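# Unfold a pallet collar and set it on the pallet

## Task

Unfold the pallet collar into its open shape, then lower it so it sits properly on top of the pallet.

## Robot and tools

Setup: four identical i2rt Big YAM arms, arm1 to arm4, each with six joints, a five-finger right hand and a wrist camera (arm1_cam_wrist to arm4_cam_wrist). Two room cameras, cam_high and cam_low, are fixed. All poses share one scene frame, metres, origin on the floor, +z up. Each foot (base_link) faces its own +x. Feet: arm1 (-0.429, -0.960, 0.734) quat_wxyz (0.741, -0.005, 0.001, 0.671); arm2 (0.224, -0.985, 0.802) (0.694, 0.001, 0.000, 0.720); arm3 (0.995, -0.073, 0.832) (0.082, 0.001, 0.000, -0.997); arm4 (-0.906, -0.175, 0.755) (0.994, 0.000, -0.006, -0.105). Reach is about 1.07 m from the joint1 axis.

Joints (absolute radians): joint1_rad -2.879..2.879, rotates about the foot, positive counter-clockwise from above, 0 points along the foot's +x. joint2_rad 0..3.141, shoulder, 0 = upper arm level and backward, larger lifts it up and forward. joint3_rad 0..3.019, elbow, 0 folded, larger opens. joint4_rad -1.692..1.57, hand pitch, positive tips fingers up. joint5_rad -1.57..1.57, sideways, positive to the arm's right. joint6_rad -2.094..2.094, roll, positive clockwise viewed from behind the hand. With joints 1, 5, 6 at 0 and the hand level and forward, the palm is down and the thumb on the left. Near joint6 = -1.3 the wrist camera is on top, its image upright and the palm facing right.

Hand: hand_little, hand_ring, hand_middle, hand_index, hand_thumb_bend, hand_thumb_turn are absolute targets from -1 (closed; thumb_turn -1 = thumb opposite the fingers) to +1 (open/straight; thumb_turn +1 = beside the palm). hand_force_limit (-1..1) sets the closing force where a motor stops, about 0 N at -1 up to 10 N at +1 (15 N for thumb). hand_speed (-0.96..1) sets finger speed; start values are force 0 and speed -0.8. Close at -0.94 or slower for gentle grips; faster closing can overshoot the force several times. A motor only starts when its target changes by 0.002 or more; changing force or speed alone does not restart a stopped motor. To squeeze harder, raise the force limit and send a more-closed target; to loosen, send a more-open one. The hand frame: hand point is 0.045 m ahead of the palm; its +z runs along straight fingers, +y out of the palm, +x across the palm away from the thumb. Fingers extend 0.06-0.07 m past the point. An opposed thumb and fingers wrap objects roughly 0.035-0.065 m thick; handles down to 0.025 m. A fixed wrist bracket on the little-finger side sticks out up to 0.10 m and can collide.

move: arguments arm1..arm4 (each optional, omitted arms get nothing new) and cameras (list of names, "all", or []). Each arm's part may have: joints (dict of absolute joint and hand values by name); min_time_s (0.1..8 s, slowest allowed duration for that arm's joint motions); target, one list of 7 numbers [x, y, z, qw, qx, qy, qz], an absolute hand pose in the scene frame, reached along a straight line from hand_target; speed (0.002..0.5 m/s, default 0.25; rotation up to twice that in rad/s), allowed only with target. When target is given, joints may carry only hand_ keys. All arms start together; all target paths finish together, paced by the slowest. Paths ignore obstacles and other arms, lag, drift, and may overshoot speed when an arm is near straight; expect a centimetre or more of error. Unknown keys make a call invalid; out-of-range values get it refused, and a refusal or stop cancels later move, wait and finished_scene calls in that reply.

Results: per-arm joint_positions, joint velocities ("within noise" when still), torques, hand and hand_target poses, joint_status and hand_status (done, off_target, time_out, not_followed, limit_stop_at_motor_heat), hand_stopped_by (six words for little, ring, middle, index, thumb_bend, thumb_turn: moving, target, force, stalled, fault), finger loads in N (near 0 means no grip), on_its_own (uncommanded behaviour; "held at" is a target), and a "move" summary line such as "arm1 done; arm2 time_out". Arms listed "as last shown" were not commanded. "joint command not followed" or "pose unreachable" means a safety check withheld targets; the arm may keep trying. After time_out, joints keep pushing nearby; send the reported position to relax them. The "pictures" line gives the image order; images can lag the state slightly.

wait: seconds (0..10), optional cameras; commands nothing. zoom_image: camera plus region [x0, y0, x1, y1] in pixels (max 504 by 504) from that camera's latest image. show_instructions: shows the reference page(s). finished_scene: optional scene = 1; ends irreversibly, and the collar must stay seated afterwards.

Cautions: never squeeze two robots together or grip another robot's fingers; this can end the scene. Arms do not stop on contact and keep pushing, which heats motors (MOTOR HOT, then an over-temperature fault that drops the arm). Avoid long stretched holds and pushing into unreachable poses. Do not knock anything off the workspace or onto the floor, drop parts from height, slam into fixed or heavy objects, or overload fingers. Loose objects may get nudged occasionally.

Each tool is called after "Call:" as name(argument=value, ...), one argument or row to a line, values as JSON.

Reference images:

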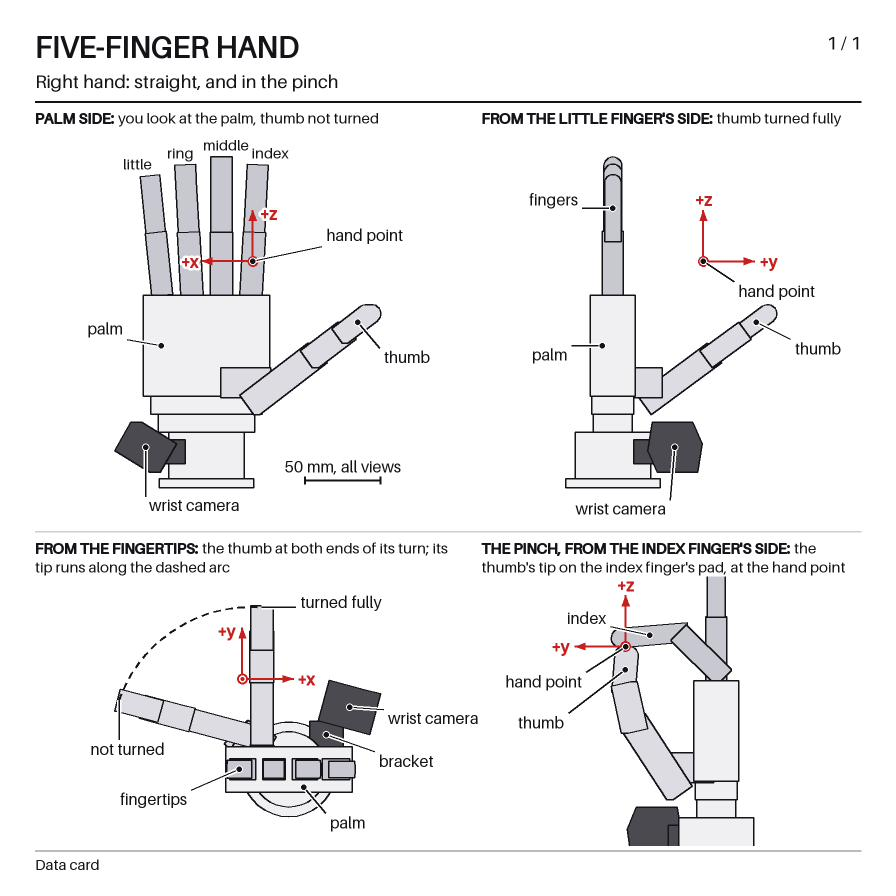

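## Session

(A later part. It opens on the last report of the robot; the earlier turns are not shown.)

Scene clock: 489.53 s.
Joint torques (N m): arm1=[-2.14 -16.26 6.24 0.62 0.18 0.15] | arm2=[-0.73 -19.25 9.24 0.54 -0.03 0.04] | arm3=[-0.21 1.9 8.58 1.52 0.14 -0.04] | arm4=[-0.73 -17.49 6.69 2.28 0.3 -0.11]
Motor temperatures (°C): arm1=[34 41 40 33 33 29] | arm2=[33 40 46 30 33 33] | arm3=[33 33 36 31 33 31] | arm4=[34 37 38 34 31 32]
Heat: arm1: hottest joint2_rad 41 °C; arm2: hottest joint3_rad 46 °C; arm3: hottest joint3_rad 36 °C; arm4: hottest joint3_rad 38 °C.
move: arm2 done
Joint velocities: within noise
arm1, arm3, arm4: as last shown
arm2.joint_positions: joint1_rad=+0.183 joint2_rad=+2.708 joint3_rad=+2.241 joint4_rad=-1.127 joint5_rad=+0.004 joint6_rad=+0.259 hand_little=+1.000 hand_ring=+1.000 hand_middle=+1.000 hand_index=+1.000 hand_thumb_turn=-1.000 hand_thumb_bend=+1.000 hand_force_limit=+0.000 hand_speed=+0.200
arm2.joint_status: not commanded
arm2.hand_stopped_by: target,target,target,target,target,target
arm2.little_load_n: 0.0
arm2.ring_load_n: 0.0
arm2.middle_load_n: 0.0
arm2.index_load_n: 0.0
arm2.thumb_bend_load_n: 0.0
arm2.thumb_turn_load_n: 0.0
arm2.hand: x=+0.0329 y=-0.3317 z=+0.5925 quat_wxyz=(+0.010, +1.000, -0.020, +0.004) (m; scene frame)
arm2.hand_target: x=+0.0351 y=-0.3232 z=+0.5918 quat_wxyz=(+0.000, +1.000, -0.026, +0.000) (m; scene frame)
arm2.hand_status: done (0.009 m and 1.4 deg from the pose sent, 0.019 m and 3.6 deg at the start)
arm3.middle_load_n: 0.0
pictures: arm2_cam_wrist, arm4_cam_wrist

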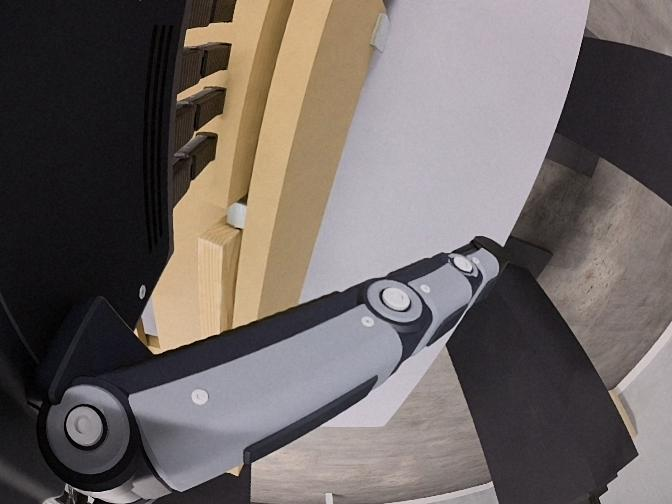

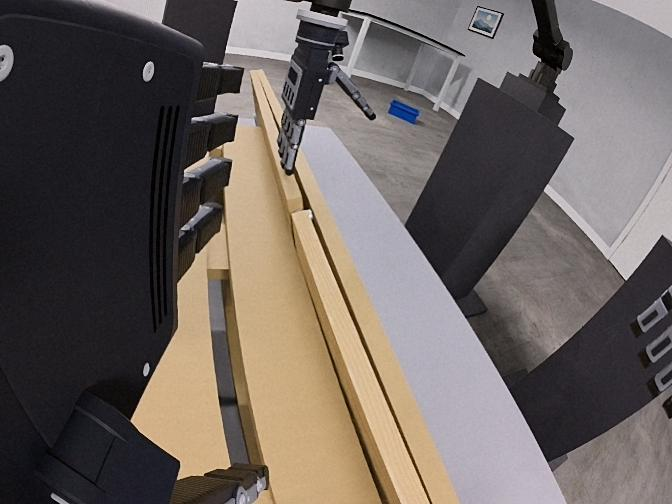

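Call:
move(
  arm2={"target": [0.035, -0.345, 0.600, 0.0, 0.9997, -0.0262, 0.0], "speed": 0.1},
  cameras=["arm4_cam_wrist", "arm2_cam_wrist"],
)

Call:
zoom_image(
  camera="arm4_cam_wrist",
  region=[240, 100, 360, 220],
)

Call:
zoom_image(
  camera="arm2_cam_wrist",
  region=[150, 0, 380, 230],
)

Scene clock: 498.13 s.
Joint torques (N m): arm1=[-2.08 -16.03 6.22 0.61 0.17 0.16] | arm2=[-0.15 -21.07 7.19 0.55 -0.03 0.08] | arm3=[1.03 2.37 8.72 1.51 0.08 -0.02] | arm4=[-0.97 -17.55 6.71 2.26 0.3 -0.11]
Motor temperatures (°C): arm1=[34 41 40 33 33 29] | arm2=[33 41 45 30 33 33] | arm3=[33 33 36 31 33 31] | arm4=[34 37 38 34 31 32]
Heat: arm1: hottest joint2_rad 41 °C; arm2: hottest joint3_rad 45 °C; arm3: hottest joint3_rad 36 °C; arm4: hottest joint3_rad 38 °C.
move: arm2 off_target
Joint velocities: within noise
arm1, arm4: as last shown
arm2.joint_positions: joint1_rad=+0.183 joint2_rad=+2.659 joint3_rad=+2.108 joint4_rad=-1.063 joint5_rad=+0.002 joint6_rad=+0.268 hand_little=+1.000 hand_ring=+1.000 hand_middle=+1.000 hand_index=+1.000 hand_thumb_turn=-1.000 hand_thumb_bend=+1.000 hand_force_limit=+0.000 hand_speed=+0.200
arm2.joint_status: not commanded
arm2.hand_stopped_by: target,target,target,target,target,target
arm2.little_load_n: 0.0
arm2.ring_load_n: 0.0
arm2.middle_load_n: 0.0
arm2.index_load_n: 0.0
arm2.thumb_bend_load_n: 0.0
arm2.thumb_turn_load_n: 0.0
arm2.hand: x=+0.0378 y=-0.3571 z=+0.5837 quat_wxyz=(+0.020, +0.999, -0.024, +0.006) (m; scene frame)
arm2.hand_target: x=+0.0345 y=-0.3453 z=+0.6003 quat_wxyz=(+0.001, +1.000, -0.029, +0.000) (m; scene frame)
arm2.hand_status: off_target (0.020 m and 2.4 deg from the pose sent, 0.015 m and 1.4 deg at the start)
arm3.joint_positions: joint1_rad=+0.080 joint2_rad=+0.610 joint3_rad=+1.431 joint4_rad=-1.474 joint5_rad=+0.136 joint6_rad=-1.272 hand_little=+1.000 hand_ring=+1.000 hand_middle=+1.000 hand_index=+1.000 hand_thumb_turn=+1.000 hand_thumb_bend=+1.000 hand_force_limit=+0.000 hand_speed=-0.800
arm3.joint_status: not commanded
arm3.hand_stopped_by: target,target,target,target,target,target
arm3.little_load_n: 0.0
arm3.ring_load_n: 0.0
arm3.middle_load_n: 0.0
arm3.index_load_n: 0.0
arm3.thumb_bend_load_n: 0.0
arm3.thumb_turn_load_n: 0.0
arm3.hand: x=+0.7927 y=-0.0463 z=+1.3189 quat_wxyz=(+0.441, -0.054, -0.894, +0.059) (m; scene frame)
arm3.hand_target: x=+0.7930 y=-0.0462 z=+1.3300 quat_wxyz=(+0.453, -0.055, -0.888, +0.063) (m; scene frame)
arm3.hand_status: not commanded
pictures: arm2_cam_wrist, arm4_cam_wrist

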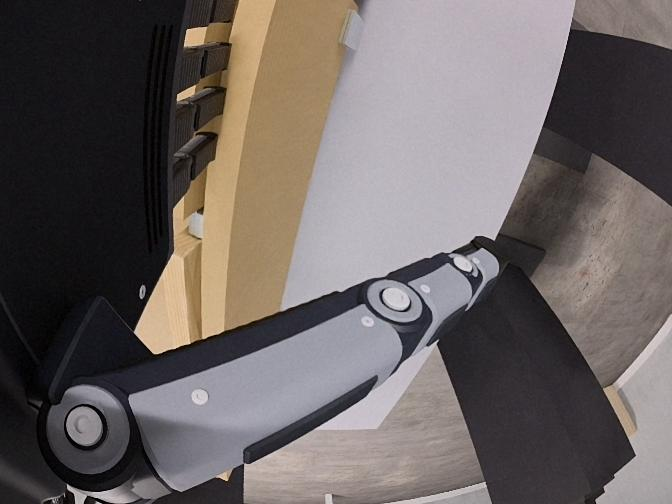

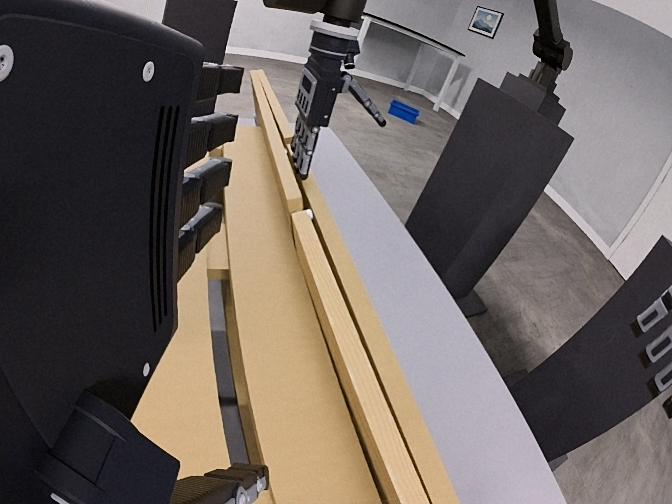

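Scaled by 4.200 from the camera's 672x504 image, which has a finer 960x720 frame.

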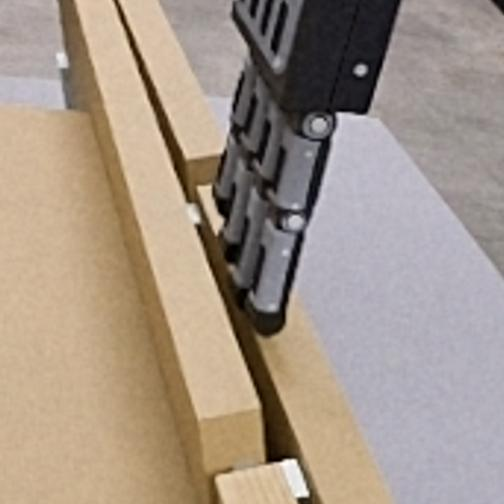

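Scaled by 2.191 from the camera's 672x504 image, which has a finer 960x720 frame.

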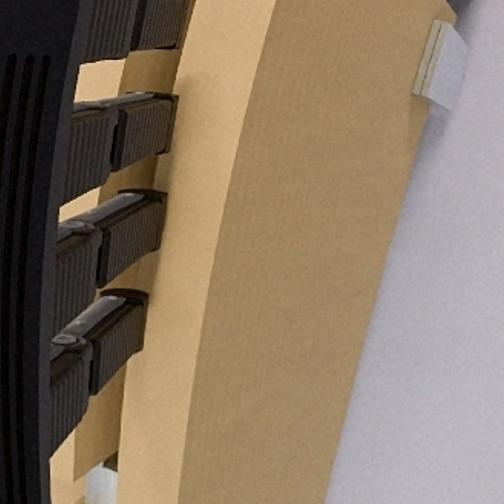

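Call:
move(
  arm2={"target": [0.035, -0.344, 0.575, 0.0, 0.9997, -0.0262, 0.0], "speed": 0.06},
  cameras=["arm4_cam_wrist", "arm2_cam_wrist"],
)

Call:
zoom_image(
  camera="arm4_cam_wrist",
  region=[240, 100, 360, 220],
)

Call:
zoom_image(
  camera="arm2_cam_wrist",
  region=[150, 0, 380, 230],
)

Scene clock: 507.57 s.
Joint torques (N m): arm1=[-2.14 -16.09 6.23 0.62 0.17 0.15] | arm2=[-0.26 -17.9 9.31 0.87 0.02 0.01] | arm3=[0.15 1.61 8.64 1.33 0.13 -0.06] | arm4=[-0.73 -17.49 6.67 2.22 0.3 -0.11]
Motor temperatures (°C): arm1=[34 41 40 33 33 29] | arm2=[33 40 44 30 33 33] | arm3=[33 33 36 31 33 31] | arm4=[34 37 38 34 31 32]
Heat: arm1: hottest joint2_rad 41 °C; arm2: hottest joint3_rad 44 °C; arm3: hottest joint3_rad 36 °C; arm4: hottest joint3_rad 38 °C.
move: arm2 off_target
Joint velocities: within noise
arm1, arm3, arm4: as last shown
arm1.thumb_turn_load_n: 0.5
arm2.joint_positions: joint1_rad=+0.183 joint2_rad=+2.659 joint3_rad=+2.108 joint4_rad=-1.044 joint5_rad=+0.002 joint6_rad=+0.265 hand_little=+1.000 hand_ring=+1.000 hand_middle=+1.000 hand_index=+1.000 hand_thumb_turn=-1.000 hand_thumb_bend=+1.000 hand_force_limit=+0.000 hand_speed=+0.200
arm2.joint_status: not commanded
arm2.hand_stopped_by: target,target,target,target,target,target
arm2.little_load_n: 0.0
arm2.ring_load_n: 0.0
arm2.middle_load_n: -1.0
arm2.index_load_n: 0.0
arm2.thumb_bend_load_n: 0.0
arm2.thumb_turn_load_n: 0.0
arm2.hand: x=+0.0369 y=-0.3524 z=+0.5827 quat_wxyz=(+0.011, +1.000, -0.023, +0.004) (m; scene frame)
arm2.hand_target: x=+0.0353 y=-0.3445 z=+0.5750 quat_wxyz=(+0.000, +1.000, -0.025, +0.000) (m; scene frame)
arm2.hand_status: off_target (0.012 m and 1.4 deg from the pose sent, 0.016 m and 2.4 deg at the start)
pictures: arm2_cam_wrist, arm4_cam_wrist

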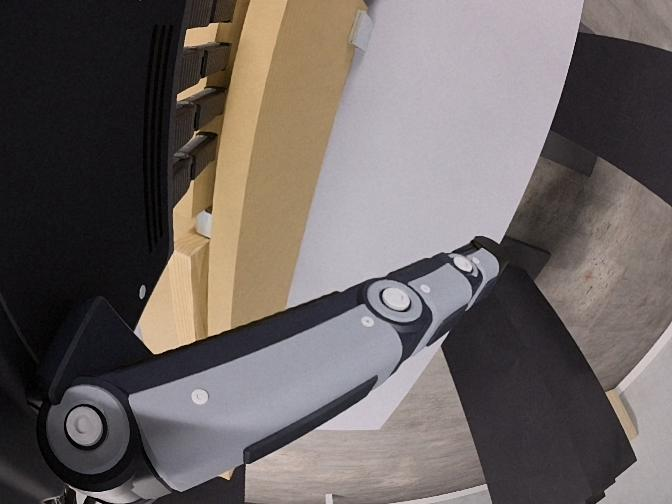

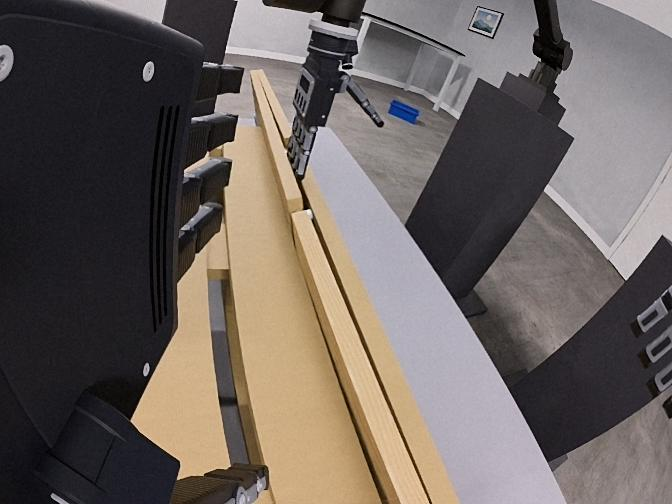

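Scaled by 4.200 from the camera's 672x504 image, which has a finer 960x720 frame.

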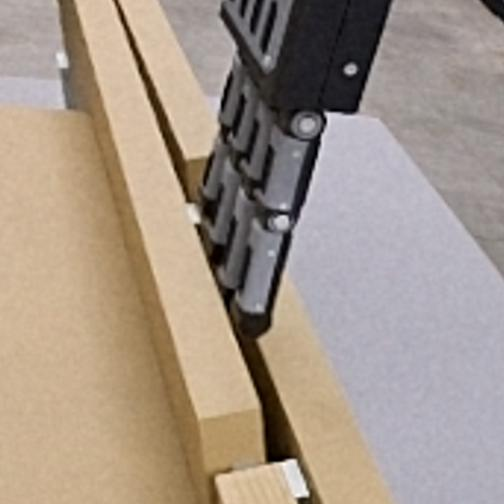

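Scaled by 2.191 from the camera's 672x504 image, which has a finer 960x720 frame.

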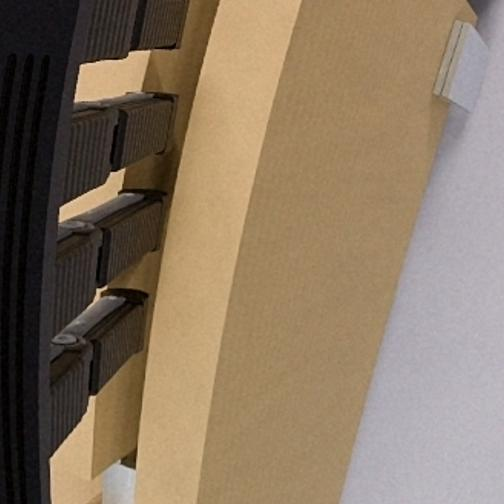

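Call:
move(
  arm2={"target": [0.035, -0.349, 0.552, 0.0, 0.9997, -0.0262, 0.0], "speed": 0.06},
  cameras=["arm4_cam_wrist", "arm2_cam_wrist", "cam_low"],
)

Call:
zoom_image(
  camera="arm4_cam_wrist",
  region=[240, 100, 360, 220],
)

Call:
zoom_image(
  camera="arm2_cam_wrist",
  region=[150, 0, 380, 230],
)

Scene clock: 512.33 s.
Joint torques (N m): arm1=[-2.2 -16.21 6.24 0.61 0.19 0.16] | arm2=[-0.15 -16.67 7.73 2.03 0.06 0.05] | arm3=[0.15 2.02 8.81 1.84 0.14 -0.02] | arm4=[-0.73 -17.55 6.68 2.29 0.29 -0.11]
Motor temperatures (°C): arm1=[34 41 40 33 33 29] | arm2=[33 39 44 30 33 33] | arm3=[33 33 36 31 33 31] | arm4=[34 37 38 34 31 32]
Heat: arm1: hottest joint2_rad 41 °C; arm2: hottest joint3_rad 44 °C; arm3: hottest joint3_rad 36 °C; arm4: hottest joint3_rad 38 °C.
move: arm2 off_target
Joint velocities: within noise
arm1, arm3: as last shown
arm1.thumb_turn_load_n: -0.5
arm2.joint_positions: joint1_rad=+0.185 joint2_rad=+2.665 joint3_rad=+2.108 joint4_rad=-1.037 joint5_rad=+0.002 joint6_rad=+0.262 hand_little=+1.000 hand_ring=+1.000 hand_middle=+0.999 hand_index=+1.000 hand_thumb_turn=-1.000 hand_thumb_bend=+1.000 hand_force_limit=+0.000 hand_speed=+0.200
arm2.joint_status: not commanded
arm2.hand_stopped_by: target,target,target,target,target,target
arm2.little_load_n: 0.0
arm2.ring_load_n: 0.0
arm2.middle_load_n: -4.5
arm2.index_load_n: 0.0
arm2.thumb_bend_load_n: 0.0
arm2.thumb_turn_load_n: 0.0
arm2.hand: x=+0.0362 y=-0.3529 z=+0.5783 quat_wxyz=(+0.010, +1.000, -0.020, +0.004) (m; scene frame)
arm2.hand_target: x=+0.0349 y=-0.3512 z=+0.5532 quat_wxyz=(+0.001, +1.000, -0.024, +0.001) (m; scene frame)
arm2.hand_status: off_target (0.027 m and 1.4 deg from the pose sent, 0.031 m and 1.4 deg at the start)
arm4.joint_positions: joint1_rad=+0.455 joint2_rad=+2.245 joint3_rad=+0.981 joint4_rad=+0.908 joint5_rad=+0.598 joint6_rad=-1.405 hand_little=+1.000 hand_ring=+1.000 hand_middle=+1.000 hand_index=+1.000 hand_thumb_turn=+1.000 hand_thumb_bend=+1.000 hand_force_limit=+0.000 hand_speed=-0.800
arm4.joint_status: not commanded
arm4.hand_stopped_by: target,target,target,target,target,target
arm4.little_load_n: 0.0
arm4.ring_load_n: 0.0
arm4.middle_load_n: 0.0
arm4.index_load_n: 0.0
arm4.thumb_bend_load_n: 0.0
arm4.thumb_turn_load_n: 0.0
arm4.hand: x=-0.2811 y=-0.1784 z=+0.6736 quat_wxyz=(+0.125, +0.787, -0.137, +0.588) (m; scene frame)
arm4.hand_target: x=-0.2617 y=-0.1730 z=+0.7010 quat_wxyz=(+0.119, +0.767, -0.141, +0.615) (m; scene frame)
arm4.hand_status: not commanded
pictures: arm2_cam_wrist, arm4_cam_wrist, cam_low

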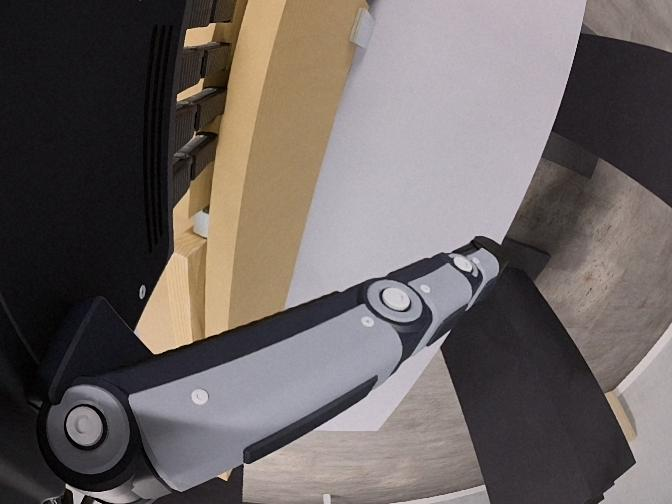

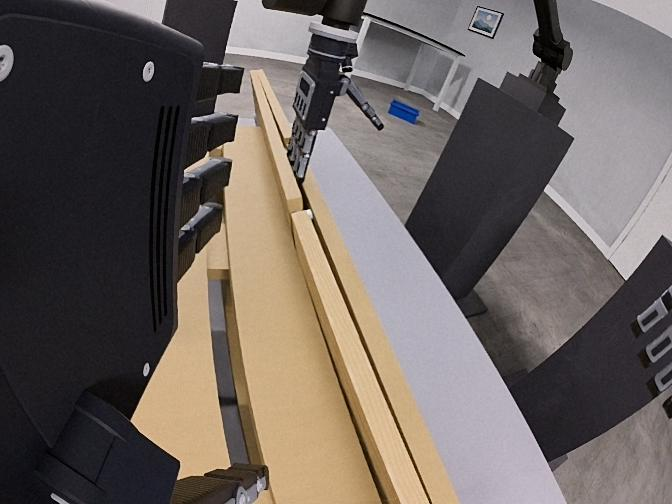

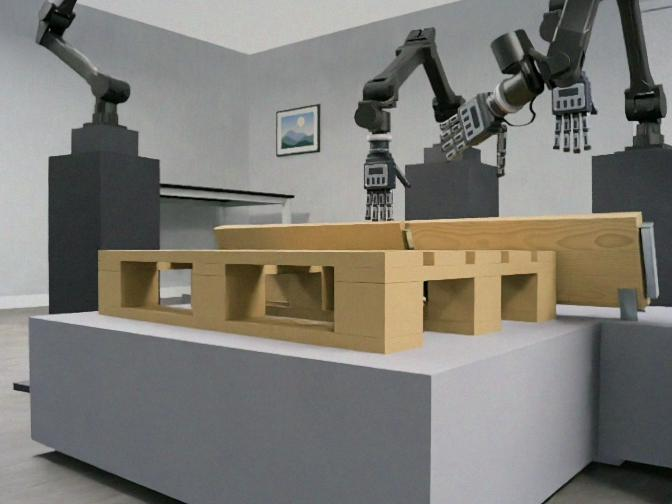

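Scaled by 4.200 from the camera's 672x504 image, which has a finer 960x720 frame.

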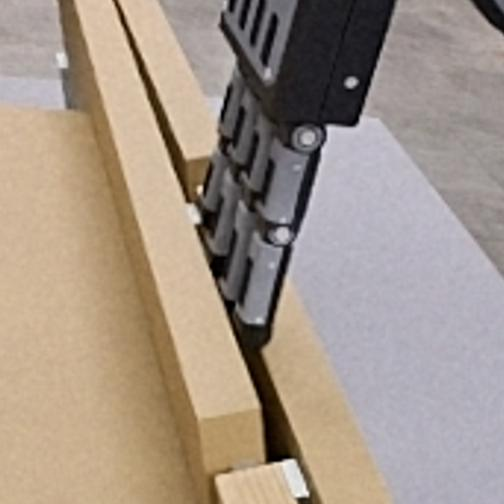

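Scaled by 2.191 from the camera's 672x504 image, which has a finer 960x720 frame.

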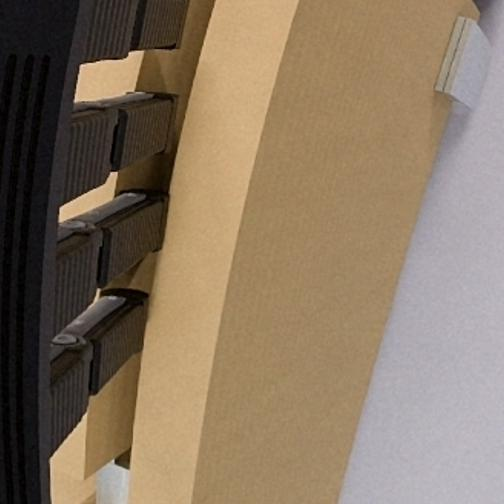

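Call:
move(
  arm2={"target": [0.035, -0.360, 0.548, 0.0, 0.9997, -0.0262, 0.0], "speed": 0.06},
  cameras=["arm4_cam_wrist", "arm2_cam_wrist"],
)

Call:
zoom_image(
  camera="arm4_cam_wrist",
  region=[240, 100, 360, 220],
)

Call:
zoom_image(
  camera="arm2_cam_wrist",
  region=[150, 0, 380, 230],
)

Scene clock: 519.03 s.
Joint torques (N m): arm1=[-2.08 -16.21 6.23 0.62 0.18 0.17] | arm2=[0.03 -17.08 5.91 2.04 0.03 0.1] | arm3=[0.5 1.67 8.73 1.55 0.11 -0.01] | arm4=[-0.85 -17.67 6.72 2.29 0.29 -0.11]
Motor temperatures (°C): arm1=[34 41 40 33 33 29] | arm2=[33 40 43 30 33 33] | arm3=[33 33 36 31 33 31] | arm4=[34 37 38 34 31 32]
Heat: arm1: hottest joint2_rad 41 °C; arm2: hottest joint3_rad 43 °C; arm3: hottest joint3_rad 36 °C; arm4: hottest joint3_rad 38 °C.
move: arm2 off_target
Joint velocities: within noise
arm1, arm3, arm4: as last shown
arm1.thumb_turn_load_n: 0.0
arm2.joint_positions: joint1_rad=+0.185 joint2_rad=+2.651 joint3_rad=+2.068 joint4_rad=-0.997 joint5_rad=+0.002 joint6_rad=+0.264 hand_little=+1.000 hand_ring=+1.000 hand_middle=+0.999 hand_index=+1.000 hand_thumb_turn=-1.000 hand_thumb_bend=+1.000 hand_force_limit=+0.000 hand_speed=+0.200
arm2.joint_status: not commanded
arm2.hand_stopped_by: target,target,target,target,target,target
arm2.little_load_n: 0.0
arm2.ring_load_n: 0.0
arm2.middle_load_n: -4.5
arm2.index_load_n: 0.0
arm2.thumb_bend_load_n: 0.0
arm2.thumb_turn_load_n: 0.0
arm2.hand: x=+0.0368 y=-0.3560 z=+0.5742 quat_wxyz=(+0.003, +1.000, -0.021, +0.002) (m; scene frame)
arm2.hand_target: x=+0.0354 y=-0.3613 z=+0.5490 quat_wxyz=(+0.000, +1.000, -0.026, +0.000) (m; scene frame)
arm2.hand_status: off_target (0.027 m and 0.7 deg from the pose sent, 0.031 m and 1.4 deg at the start)
pictures: arm2_cam_wrist, arm4_cam_wrist

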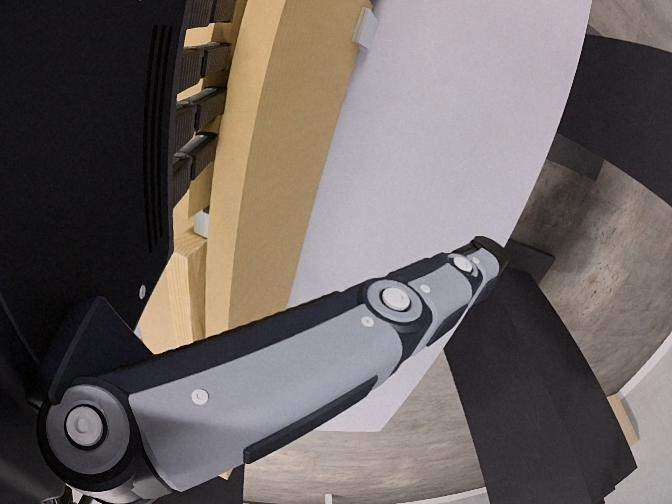

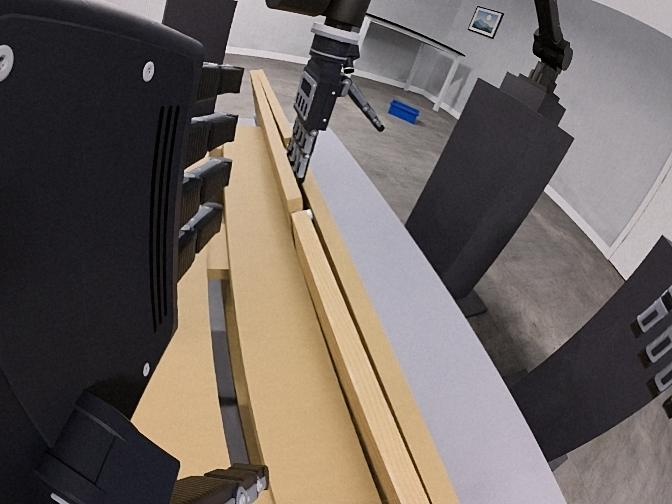

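Scaled by 4.200 from the camera's 672x504 image, which has a finer 960x720 frame.

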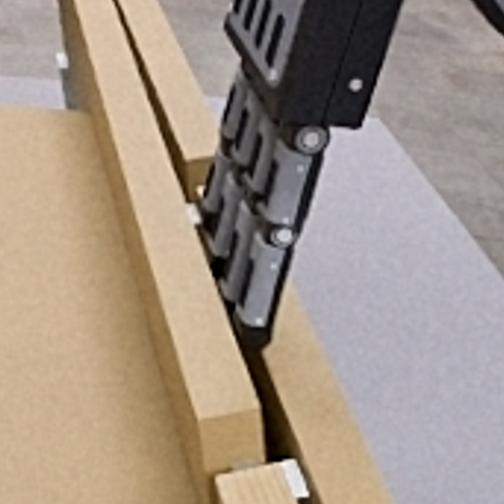

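Scaled by 2.191 from the camera's 672x504 image, which has a finer 960x720 frame.

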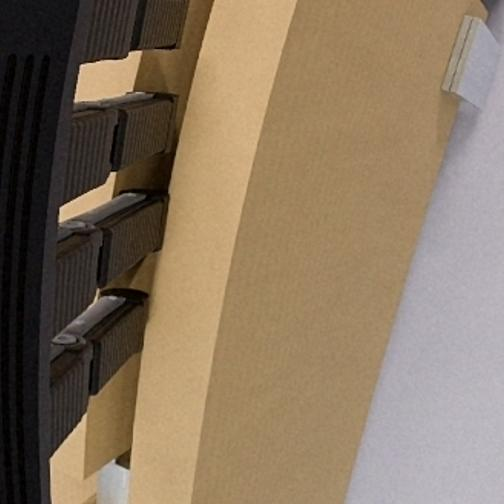

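Call:
move(
  arm2={"target": [0.035, -0.385, 0.545, 0.0, 0.9997, -0.0262, 0.0], "speed": 0.06},
  cameras=["arm4_cam_wrist", "arm2_cam_wrist"],
)

Call:
zoom_image(
  camera="arm4_cam_wrist",
  region=[240, 60, 440, 260],
)

Call:
zoom_image(
  camera="arm2_cam_wrist",
  region=[150, 0, 380, 230],
)

Scene clock: 528.70 s.
Joint torques (N m): arm1=[-2.14 -16.03 6.23 0.62 0.18 0.15] | arm2=[0.67 -16.85 4.48 0.53 0.05 0.08] | arm3=[0.03 1.61 8.61 1.63 0.06 -0.02] | arm4=[-0.67 -17.55 6.71 2.28 0.3 -0.11]
Motor temperatures (°C): arm1=[34 41 40 33 33 29] | arm2=[33 40 42 30 33 33] | arm3=[33 33 37 31 33 30] | arm4=[34 37 38 34 31 32]
Heat: arm1: hottest joint2_rad 41 °C; arm2: hottest joint3_rad 42 °C; arm3: hottest joint3_rad 37 °C; arm4: hottest joint3_rad 38 °C.
move: arm2 off_target
Joint velocities: within noise
arm1.joint_positions: joint1_rad=+0.035 joint2_rad=+2.038 joint3_rad=+1.589 joint4_rad=-1.145 joint5_rad=-0.003 joint6_rad=-0.036 hand_little=+1.000 hand_ring=+1.000 hand_middle=+1.000 hand_index=+1.000 hand_thumb_turn=-1.000 hand_thumb_bend=+1.000 hand_force_limit=+0.000 hand_speed=+0.200
arm1.joint_status: not commanded
arm1.hand_stopped_by: target,target,target,target,target,target
arm1.little_load_n: 0.0
arm1.ring_load_n: 0.0
arm1.middle_load_n: 0.0
arm1.index_load_n: 0.0
arm1.thumb_bend_load_n: 0.0
arm1.thumb_turn_load_n: 0.0
arm1.hand: x=-0.4234 y=-0.4291 z=+0.7352 quat_wxyz=(+0.016, +1.000, -0.014, +0.001) (m; scene frame)
arm1.hand_target: x=-0.4177 y=-0.4232 z=+0.7427 quat_wxyz=(+0.002, +1.000, -0.026, +0.004) (m; scene frame)
arm1.hand_status: not commanded
arm2.joint_positions: joint1_rad=+0.185 joint2_rad=+2.599 joint3_rad=+1.953 joint4_rad=-0.879 joint5_rad=+0.002 joint6_rad=+0.282 hand_little=+1.000 hand_ring=+1.000 hand_middle=+1.000 hand_index=+1.000 hand_thumb_turn=-1.000 hand_thumb_bend=+1.000 hand_force_limit=+0.000 hand_speed=+0.200
arm2.joint_status: not commanded
arm2.hand_stopped_by: target,target,target,target,target,target
arm2.little_load_n: 0.0
arm2.ring_load_n: 0.0
arm2.middle_load_n: 0.0
arm2.index_load_n: 0.0
arm2.thumb_bend_load_n: 0.0
arm2.thumb_turn_load_n: 0.0
arm2.hand: x=+0.0370 y=-0.3609 z=+0.5711 quat_wxyz=(-0.024, +0.999, -0.030, -0.005) (m; scene frame)
arm2.hand_target: x=+0.0350 y=-0.3850 z=+0.5468 quat_wxyz=(-0.001, +1.000, -0.030, +0.000) (m; scene frame)
arm2.hand_status: off_target (0.036 m and 2.8 deg from the pose sent, 0.041 m and 0.7 deg at the start)
arm3, arm4: as last shown
arm4.thumb_bend_load_n: -0.5
pictures: arm2_cam_wrist, arm4_cam_wrist

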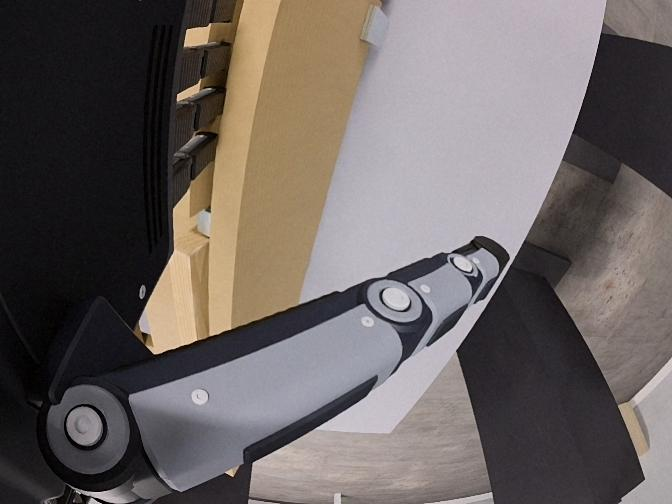

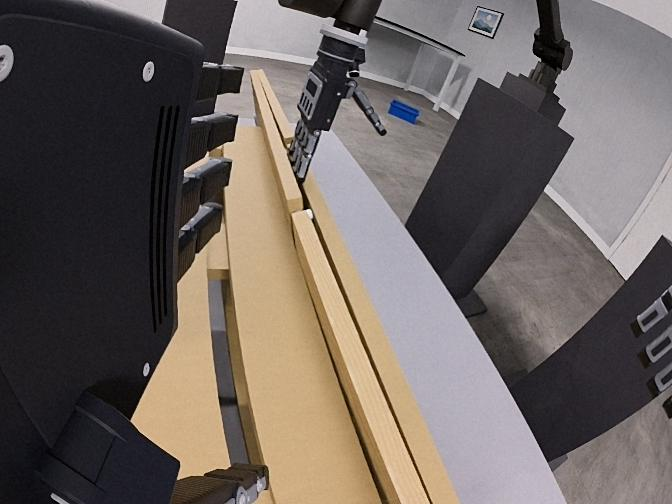

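Scaled by 2.520 from the camera's 672x504 image, which has a finer 960x720 frame.

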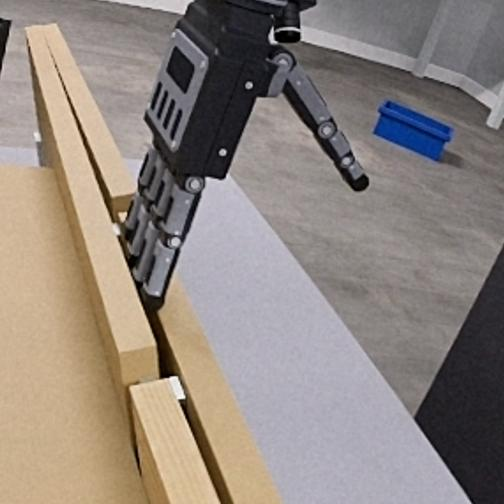

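Scaled by 2.191 from the camera's 672x504 image, which has a finer 960x720 frame.

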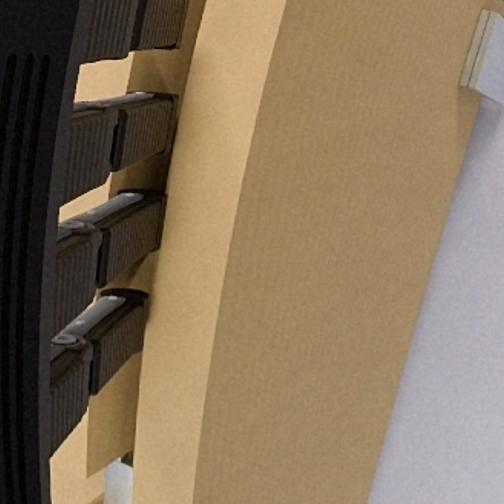

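Call:
move(
  arm2={"target": [0.035, -0.410, 0.555, 0.0, 0.9997, -0.0262, 0.0], "speed": 0.06},
  cameras=["arm4_cam_wrist", "arm2_cam_wrist"],
)

Call:
zoom_image(
  camera="arm4_cam_wrist",
  region=[240, 60, 440, 260],
)

Call:
zoom_image(
  camera="arm2_cam_wrist",
  region=[150, 0, 380, 230],
)

Scene clock: 543.00 s.
Joint torques (N m): arm1=[-2.14 -16.15 6.28 0.65 0.17 0.16] | arm2=[0.5 -16.62 4.66 -0.24 0.07 0.05] | arm3=[0.91 1.61 8.64 1.63 0.13 -0.02] | arm4=[-0.67 -17.44 6.69 2.26 0.31 -0.11]
Motor temperatures (°C): arm1=[34 41 39 33 33 29] | arm2=[33 41 41 30 33 33] | arm3=[33 33 37 31 32 30] | arm4=[34 37 38 34 31 32]
Heat: arm1: hottest joint2_rad 41 °C; arm2: hottest joint2_rad 41 °C; arm3: hottest joint3_rad 37 °C; arm4: hottest joint3_rad 38 °C.
move: arm2 off_target
Joint velocities: within noise
arm1, arm3, arm4: as last shown
arm2.joint_positions: joint1_rad=+0.194 joint2_rad=+2.535 joint3_rad=+1.823 joint4_rad=-0.803 joint5_rad=+0.002 joint6_rad=+0.287 hand_little=+1.000 hand_ring=+1.000 hand_middle=+1.000 hand_index=+1.000 hand_thumb_turn=-1.000 hand_thumb_bend=+1.000 hand_force_limit=+0.000 hand_speed=+0.200
arm2.joint_status: not commanded
arm2.hand_stopped_by: target,target,target,target,target,target
arm2.little_load_n: 0.0
arm2.ring_load_n: 0.0
arm2.middle_load_n: 0.0
arm2.index_load_n: 0.0
arm2.thumb_bend_load_n: -0.5
arm2.thumb_turn_load_n: 0.0
arm2.hand: x=+0.0362 y=-0.3848 z=+0.5740 quat_wxyz=(-0.028, +0.999, -0.028, -0.006) (m; scene frame)
arm2.hand_target: x=+0.0349 y=-0.4096 z=+0.5567 quat_wxyz=(-0.001, +1.000, -0.026, +0.000) (m; scene frame)
arm2.hand_status: off_target (0.032 m and 3.3 deg from the pose sent, 0.052 m and 2.8 deg at the start)
arm4.thumb_bend_load_n: 0.0
pictures: arm2_cam_wrist, arm4_cam_wrist

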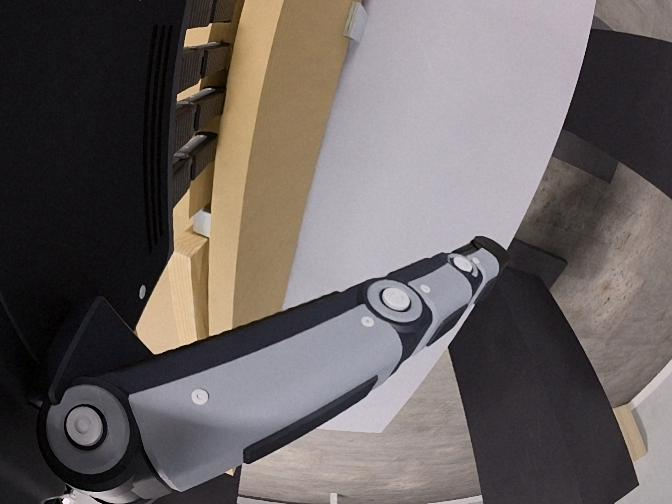

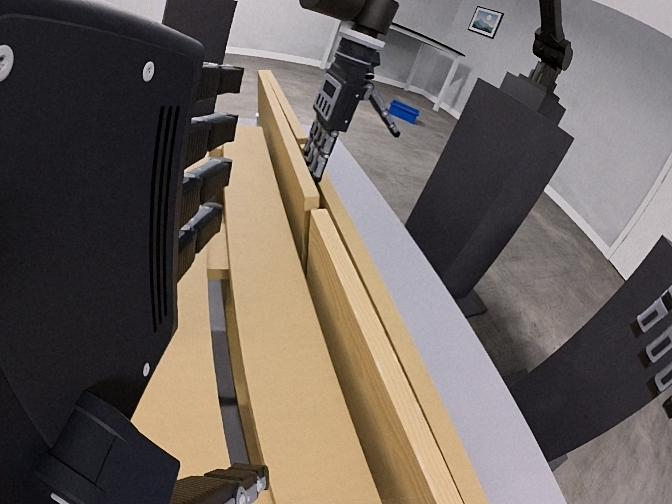

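Scaled by 2.520 from the camera's 672x504 image, which has a finer 960x720 frame.

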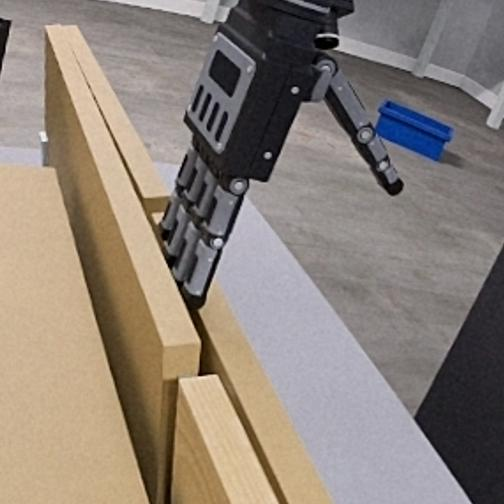

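Scaled by 2.191 from the camera's 672x504 image, which has a finer 960x720 frame.

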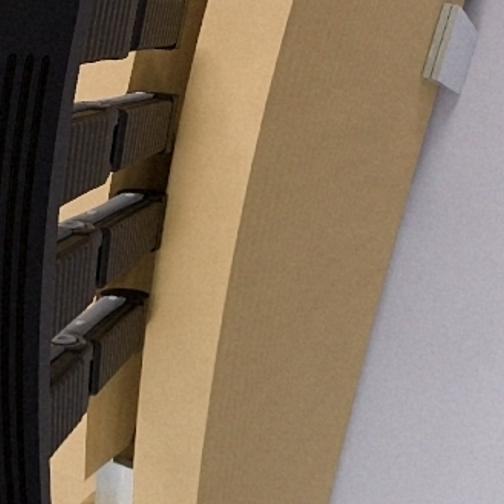

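Call:
move(
  arm2={"target": [0.035, -0.430, 0.56, 0.0, 0.9997, -0.0262, 0.0], "speed": 0.05},
  cameras=["arm4_cam_wrist", "arm2_cam_wrist", "cam_low"],
)

Call:
zoom_image(
  camera="arm4_cam_wrist",
  region=[240, 60, 440, 260],
)

Call:
zoom_image(
  camera="cam_low",
  region=[340, 150, 672, 350],
)

Scene clock: 546.80 s.
Joint torques (N m): arm1=[-2.02 -16.21 6.3 0.61 0.17 0.16] | arm2=[0.44 -17.03 6.17 0.16 0.09 -0.02] | arm3=[0.21 2.43 8.66 1.61 0.07 0.01] | arm4=[-0.79 -17.55 6.71 2.28 0.29 -0.11]
Motor temperatures (°C): arm1=[34 41 39 33 33 29] | arm2=[33 40 41 30 33 33] | arm3=[33 33 37 31 32 30] | arm4=[34 37 38 34 31 32]
Heat: arm1: hottest joint2_rad 41 °C; arm2: hottest joint3_rad 41 °C; arm3: hottest joint3_rad 37 °C; arm4: hottest joint3_rad 38 °C.
move: arm2 done
Joint velocities: within noise
arm1, arm3, arm4: as last shown
arm1.little_load_n: -0.5
arm2.joint_positions: joint1_rad=+0.205 joint2_rad=+2.510 joint3_rad=+1.706 joint4_rad=-0.770 joint5_rad=+0.010 joint6_rad=+0.301 hand_little=+1.000 hand_ring=+1.000 hand_middle=+1.000 hand_index=+1.000 hand_thumb_turn=-1.000 hand_thumb_bend=+1.000 hand_force_limit=+0.000 hand_speed=+0.200
arm2.joint_status: not commanded
arm2.hand_stopped_by: target,target,target,target,target,target
arm2.little_load_n: 0.0
arm2.ring_load_n: 0.0
arm2.middle_load_n: 0.0
arm2.index_load_n: 0.0
arm2.thumb_bend_load_n: -0.5
arm2.thumb_turn_load_n: 0.0
arm2.hand: x=+0.0409 y=-0.4287 z=+0.5590 quat_wxyz=(-0.001, +1.000, -0.030, +0.005) (m; scene frame)
arm2.hand_target: x=+0.0371 y=-0.4296 z=+0.5590 quat_wxyz=(-0.002, +1.000, -0.027, +0.004) (m; scene frame)
arm2.hand_status: done (0.006 m and 0.7 deg from the pose sent, 0.047 m and 3.3 deg at the start)
pictures: arm2_cam_wrist, arm4_cam_wrist, cam_low

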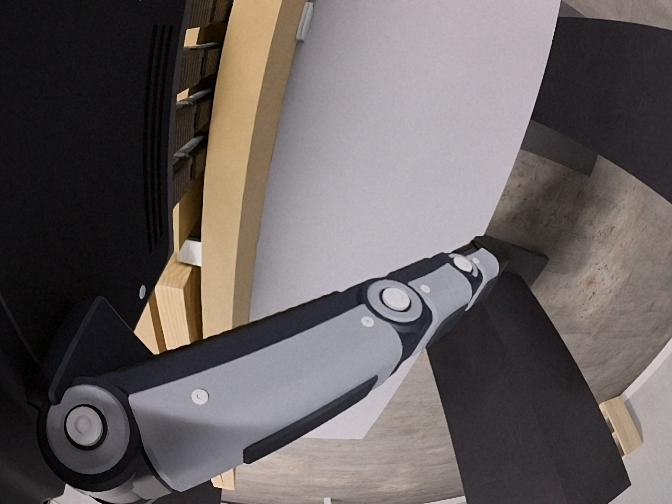

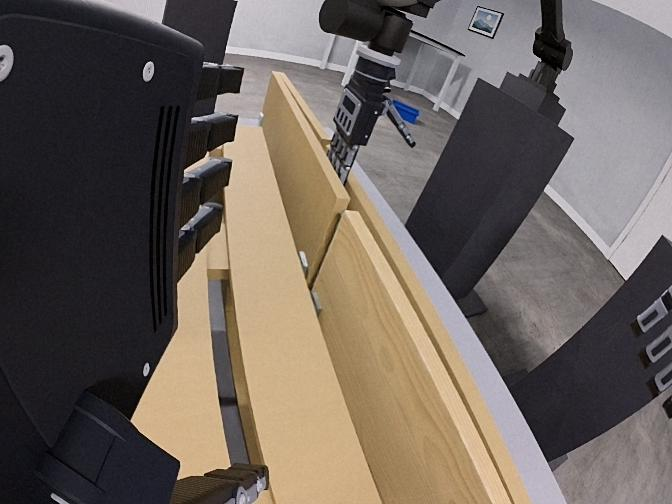

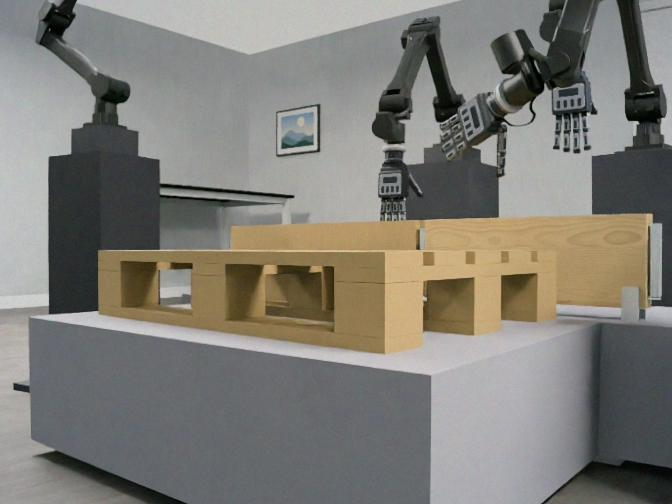

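Scaled by 2.520 from the camera's 672x504 image, which has a finer 960x720 frame.

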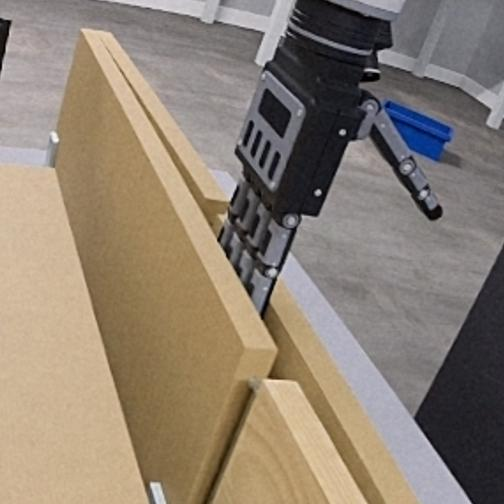

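Scaled by 1.518 from the camera's 672x504 image, which has a finer 960x720 frame.

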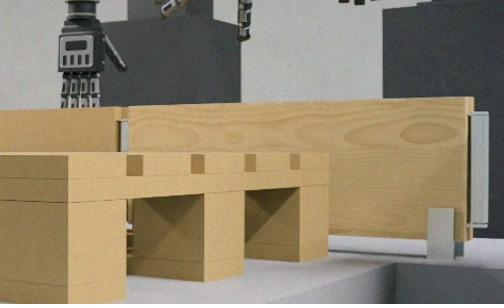

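Call:
move(
  arm1={"target": [-0.46, -0.43, 0.575, 0.0, 0.9997, -0.0262, 0.0], "speed": 0.15},
  arm2={"target": [0.037, -0.430, 0.54, 0.0, 0.9997, -0.0262, 0.0], "speed": 0.1},
  cameras=["arm4_cam_wrist", "arm2_cam_wrist", "arm1_cam_wrist", "cam_high"],
)

Call:
zoom_image(
  camera="arm4_cam_wrist",
  region=[240, 60, 540, 360],
)

Scene clock: 557.73 s.
Joint torques (N m): arm1=[-0.15 -14.92 5.42 0.65 -0.06 0.17] | arm2=[0.03 -15.44 7.35 0.49 -0.11 -0.05] | arm3=[0.26 2.37 8.8 1.69 0.11 0] | arm4=[-0.73 -17.55 6.69 2.28 0.31 -0.11]
Motor temperatures (°C): arm1=[34 41 39 33 33 29] | arm2=[33 40 41 30 33 33] | arm3=[33 33 37 31 32 30] | arm4=[34 37 38 34 31 32]
Heat: arm1: hottest joint2_rad 41 °C; arm2: hottest joint3_rad 41 °C; arm3: hottest joint3_rad 37 °C; arm4: hottest joint3_rad 38 °C.
move: arm1 done; arm2 off_target
Joint velocities: within noise
arm1.joint_positions: joint1_rad=+0.087 joint2_rad=+2.242 joint3_rad=+1.468 joint4_rad=-0.796 joint5_rad=-0.003 joint6_rad=+0.035 hand_little=+1.000 hand_ring=+1.000 hand_middle=+1.000 hand_index=+1.000 hand_thumb_turn=-1.000 hand_thumb_bend=+1.000 hand_force_limit=+0.000 hand_speed=+0.200
arm1.joint_status: not commanded
arm1.hand_stopped_by: target,target,target,target,target,target
arm1.little_load_n: -0.5
arm1.ring_load_n: 0.0
arm1.middle_load_n: 0.0
arm1.index_load_n: 0.0
arm1.thumb_bend_load_n: 0.0
arm1.thumb_turn_load_n: 0.0
arm1.hand: x=-0.4545 y=-0.4356 z=+0.5790 quat_wxyz=(+0.004, +1.000, -0.024, +0.002) (m; scene frame)
arm1.hand_target: x=-0.4588 y=-0.4317 z=+0.5756 quat_wxyz=(-0.001, +1.000, -0.027, +0.001) (m; scene frame)
arm1.hand_status: done (0.009 m and 0.6 deg from the pose sent, 0.164 m and 2.3 deg at the start)
arm2.joint_positions: joint1_rad=+0.203 joint2_rad=+2.521 joint3_rad=+1.706 joint4_rad=-0.760 joint5_rad=+0.001 joint6_rad=+0.301 hand_little=+1.000 hand_ring=+1.000 hand_middle=+1.000 hand_index=+1.000 hand_thumb_turn=-1.000 hand_thumb_bend=+1.000 hand_force_limit=+0.000 hand_speed=+0.200
arm2.joint_status: not commanded
arm2.hand_stopped_by: target,target,target,target,target,target
arm2.little_load_n: 0.0
arm2.ring_load_n: -0.5
arm2.middle_load_n: 0.0
arm2.index_load_n: 0.0
arm2.thumb_bend_load_n: 0.0
arm2.thumb_turn_load_n: 0.0
arm2.hand: x=+0.0404 y=-0.4303 z=+0.5529 quat_wxyz=(+0.001, +1.000, -0.030, +0.001) (m; scene frame)
arm2.hand_target: x=+0.0373 y=-0.4310 z=+0.5413 quat_wxyz=(+0.002, +1.000, -0.027, -0.002) (m; scene frame)
arm2.hand_status: off_target (0.013 m and 0.5 deg from the pose sent, 0.019 m and 0.7 deg at the start)
arm3, arm4: as last shown
arm3.little_load_n: 0.5
arm4.thumb_bend_load_n: 0.5
pictures: arm1_cam_wrist, arm2_cam_wrist, arm4_cam_wrist, cam_high

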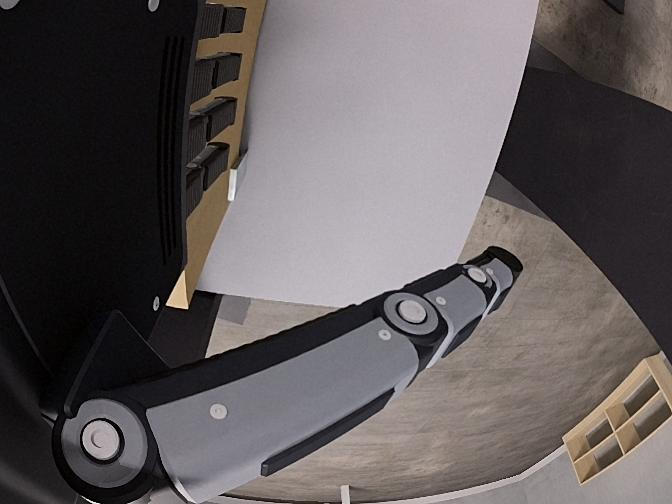

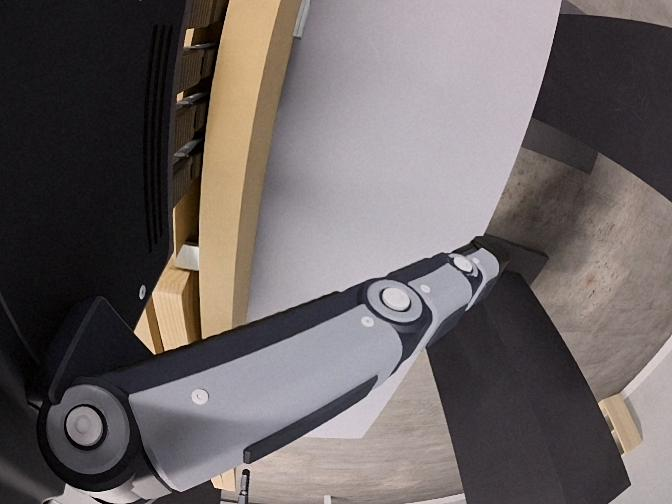

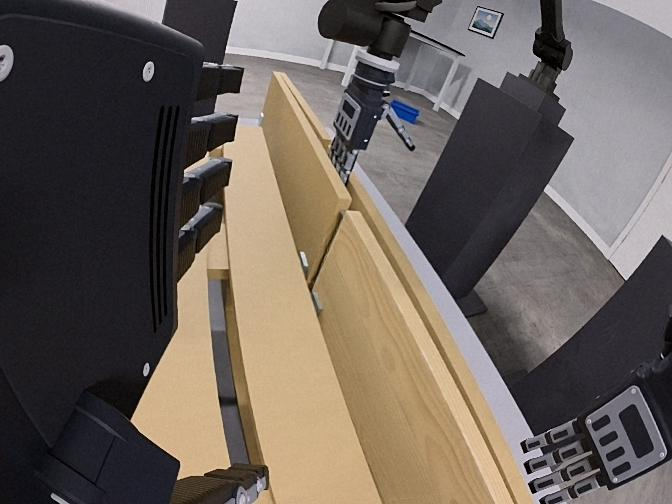

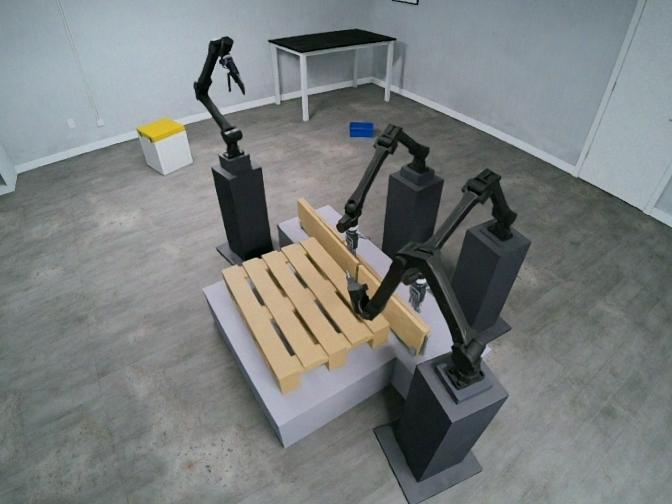

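Scaled by 1.680 from the camera's 672x504 image, which has a finer 960x720 frame.

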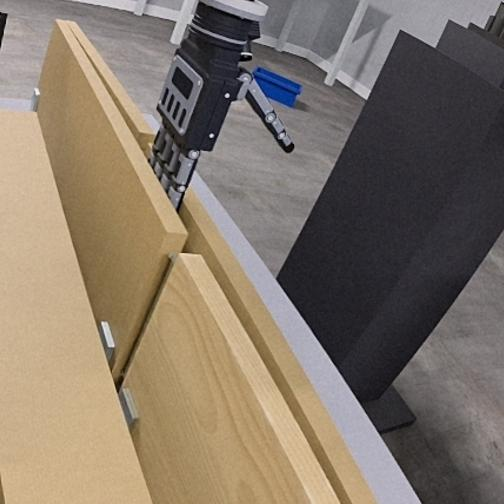

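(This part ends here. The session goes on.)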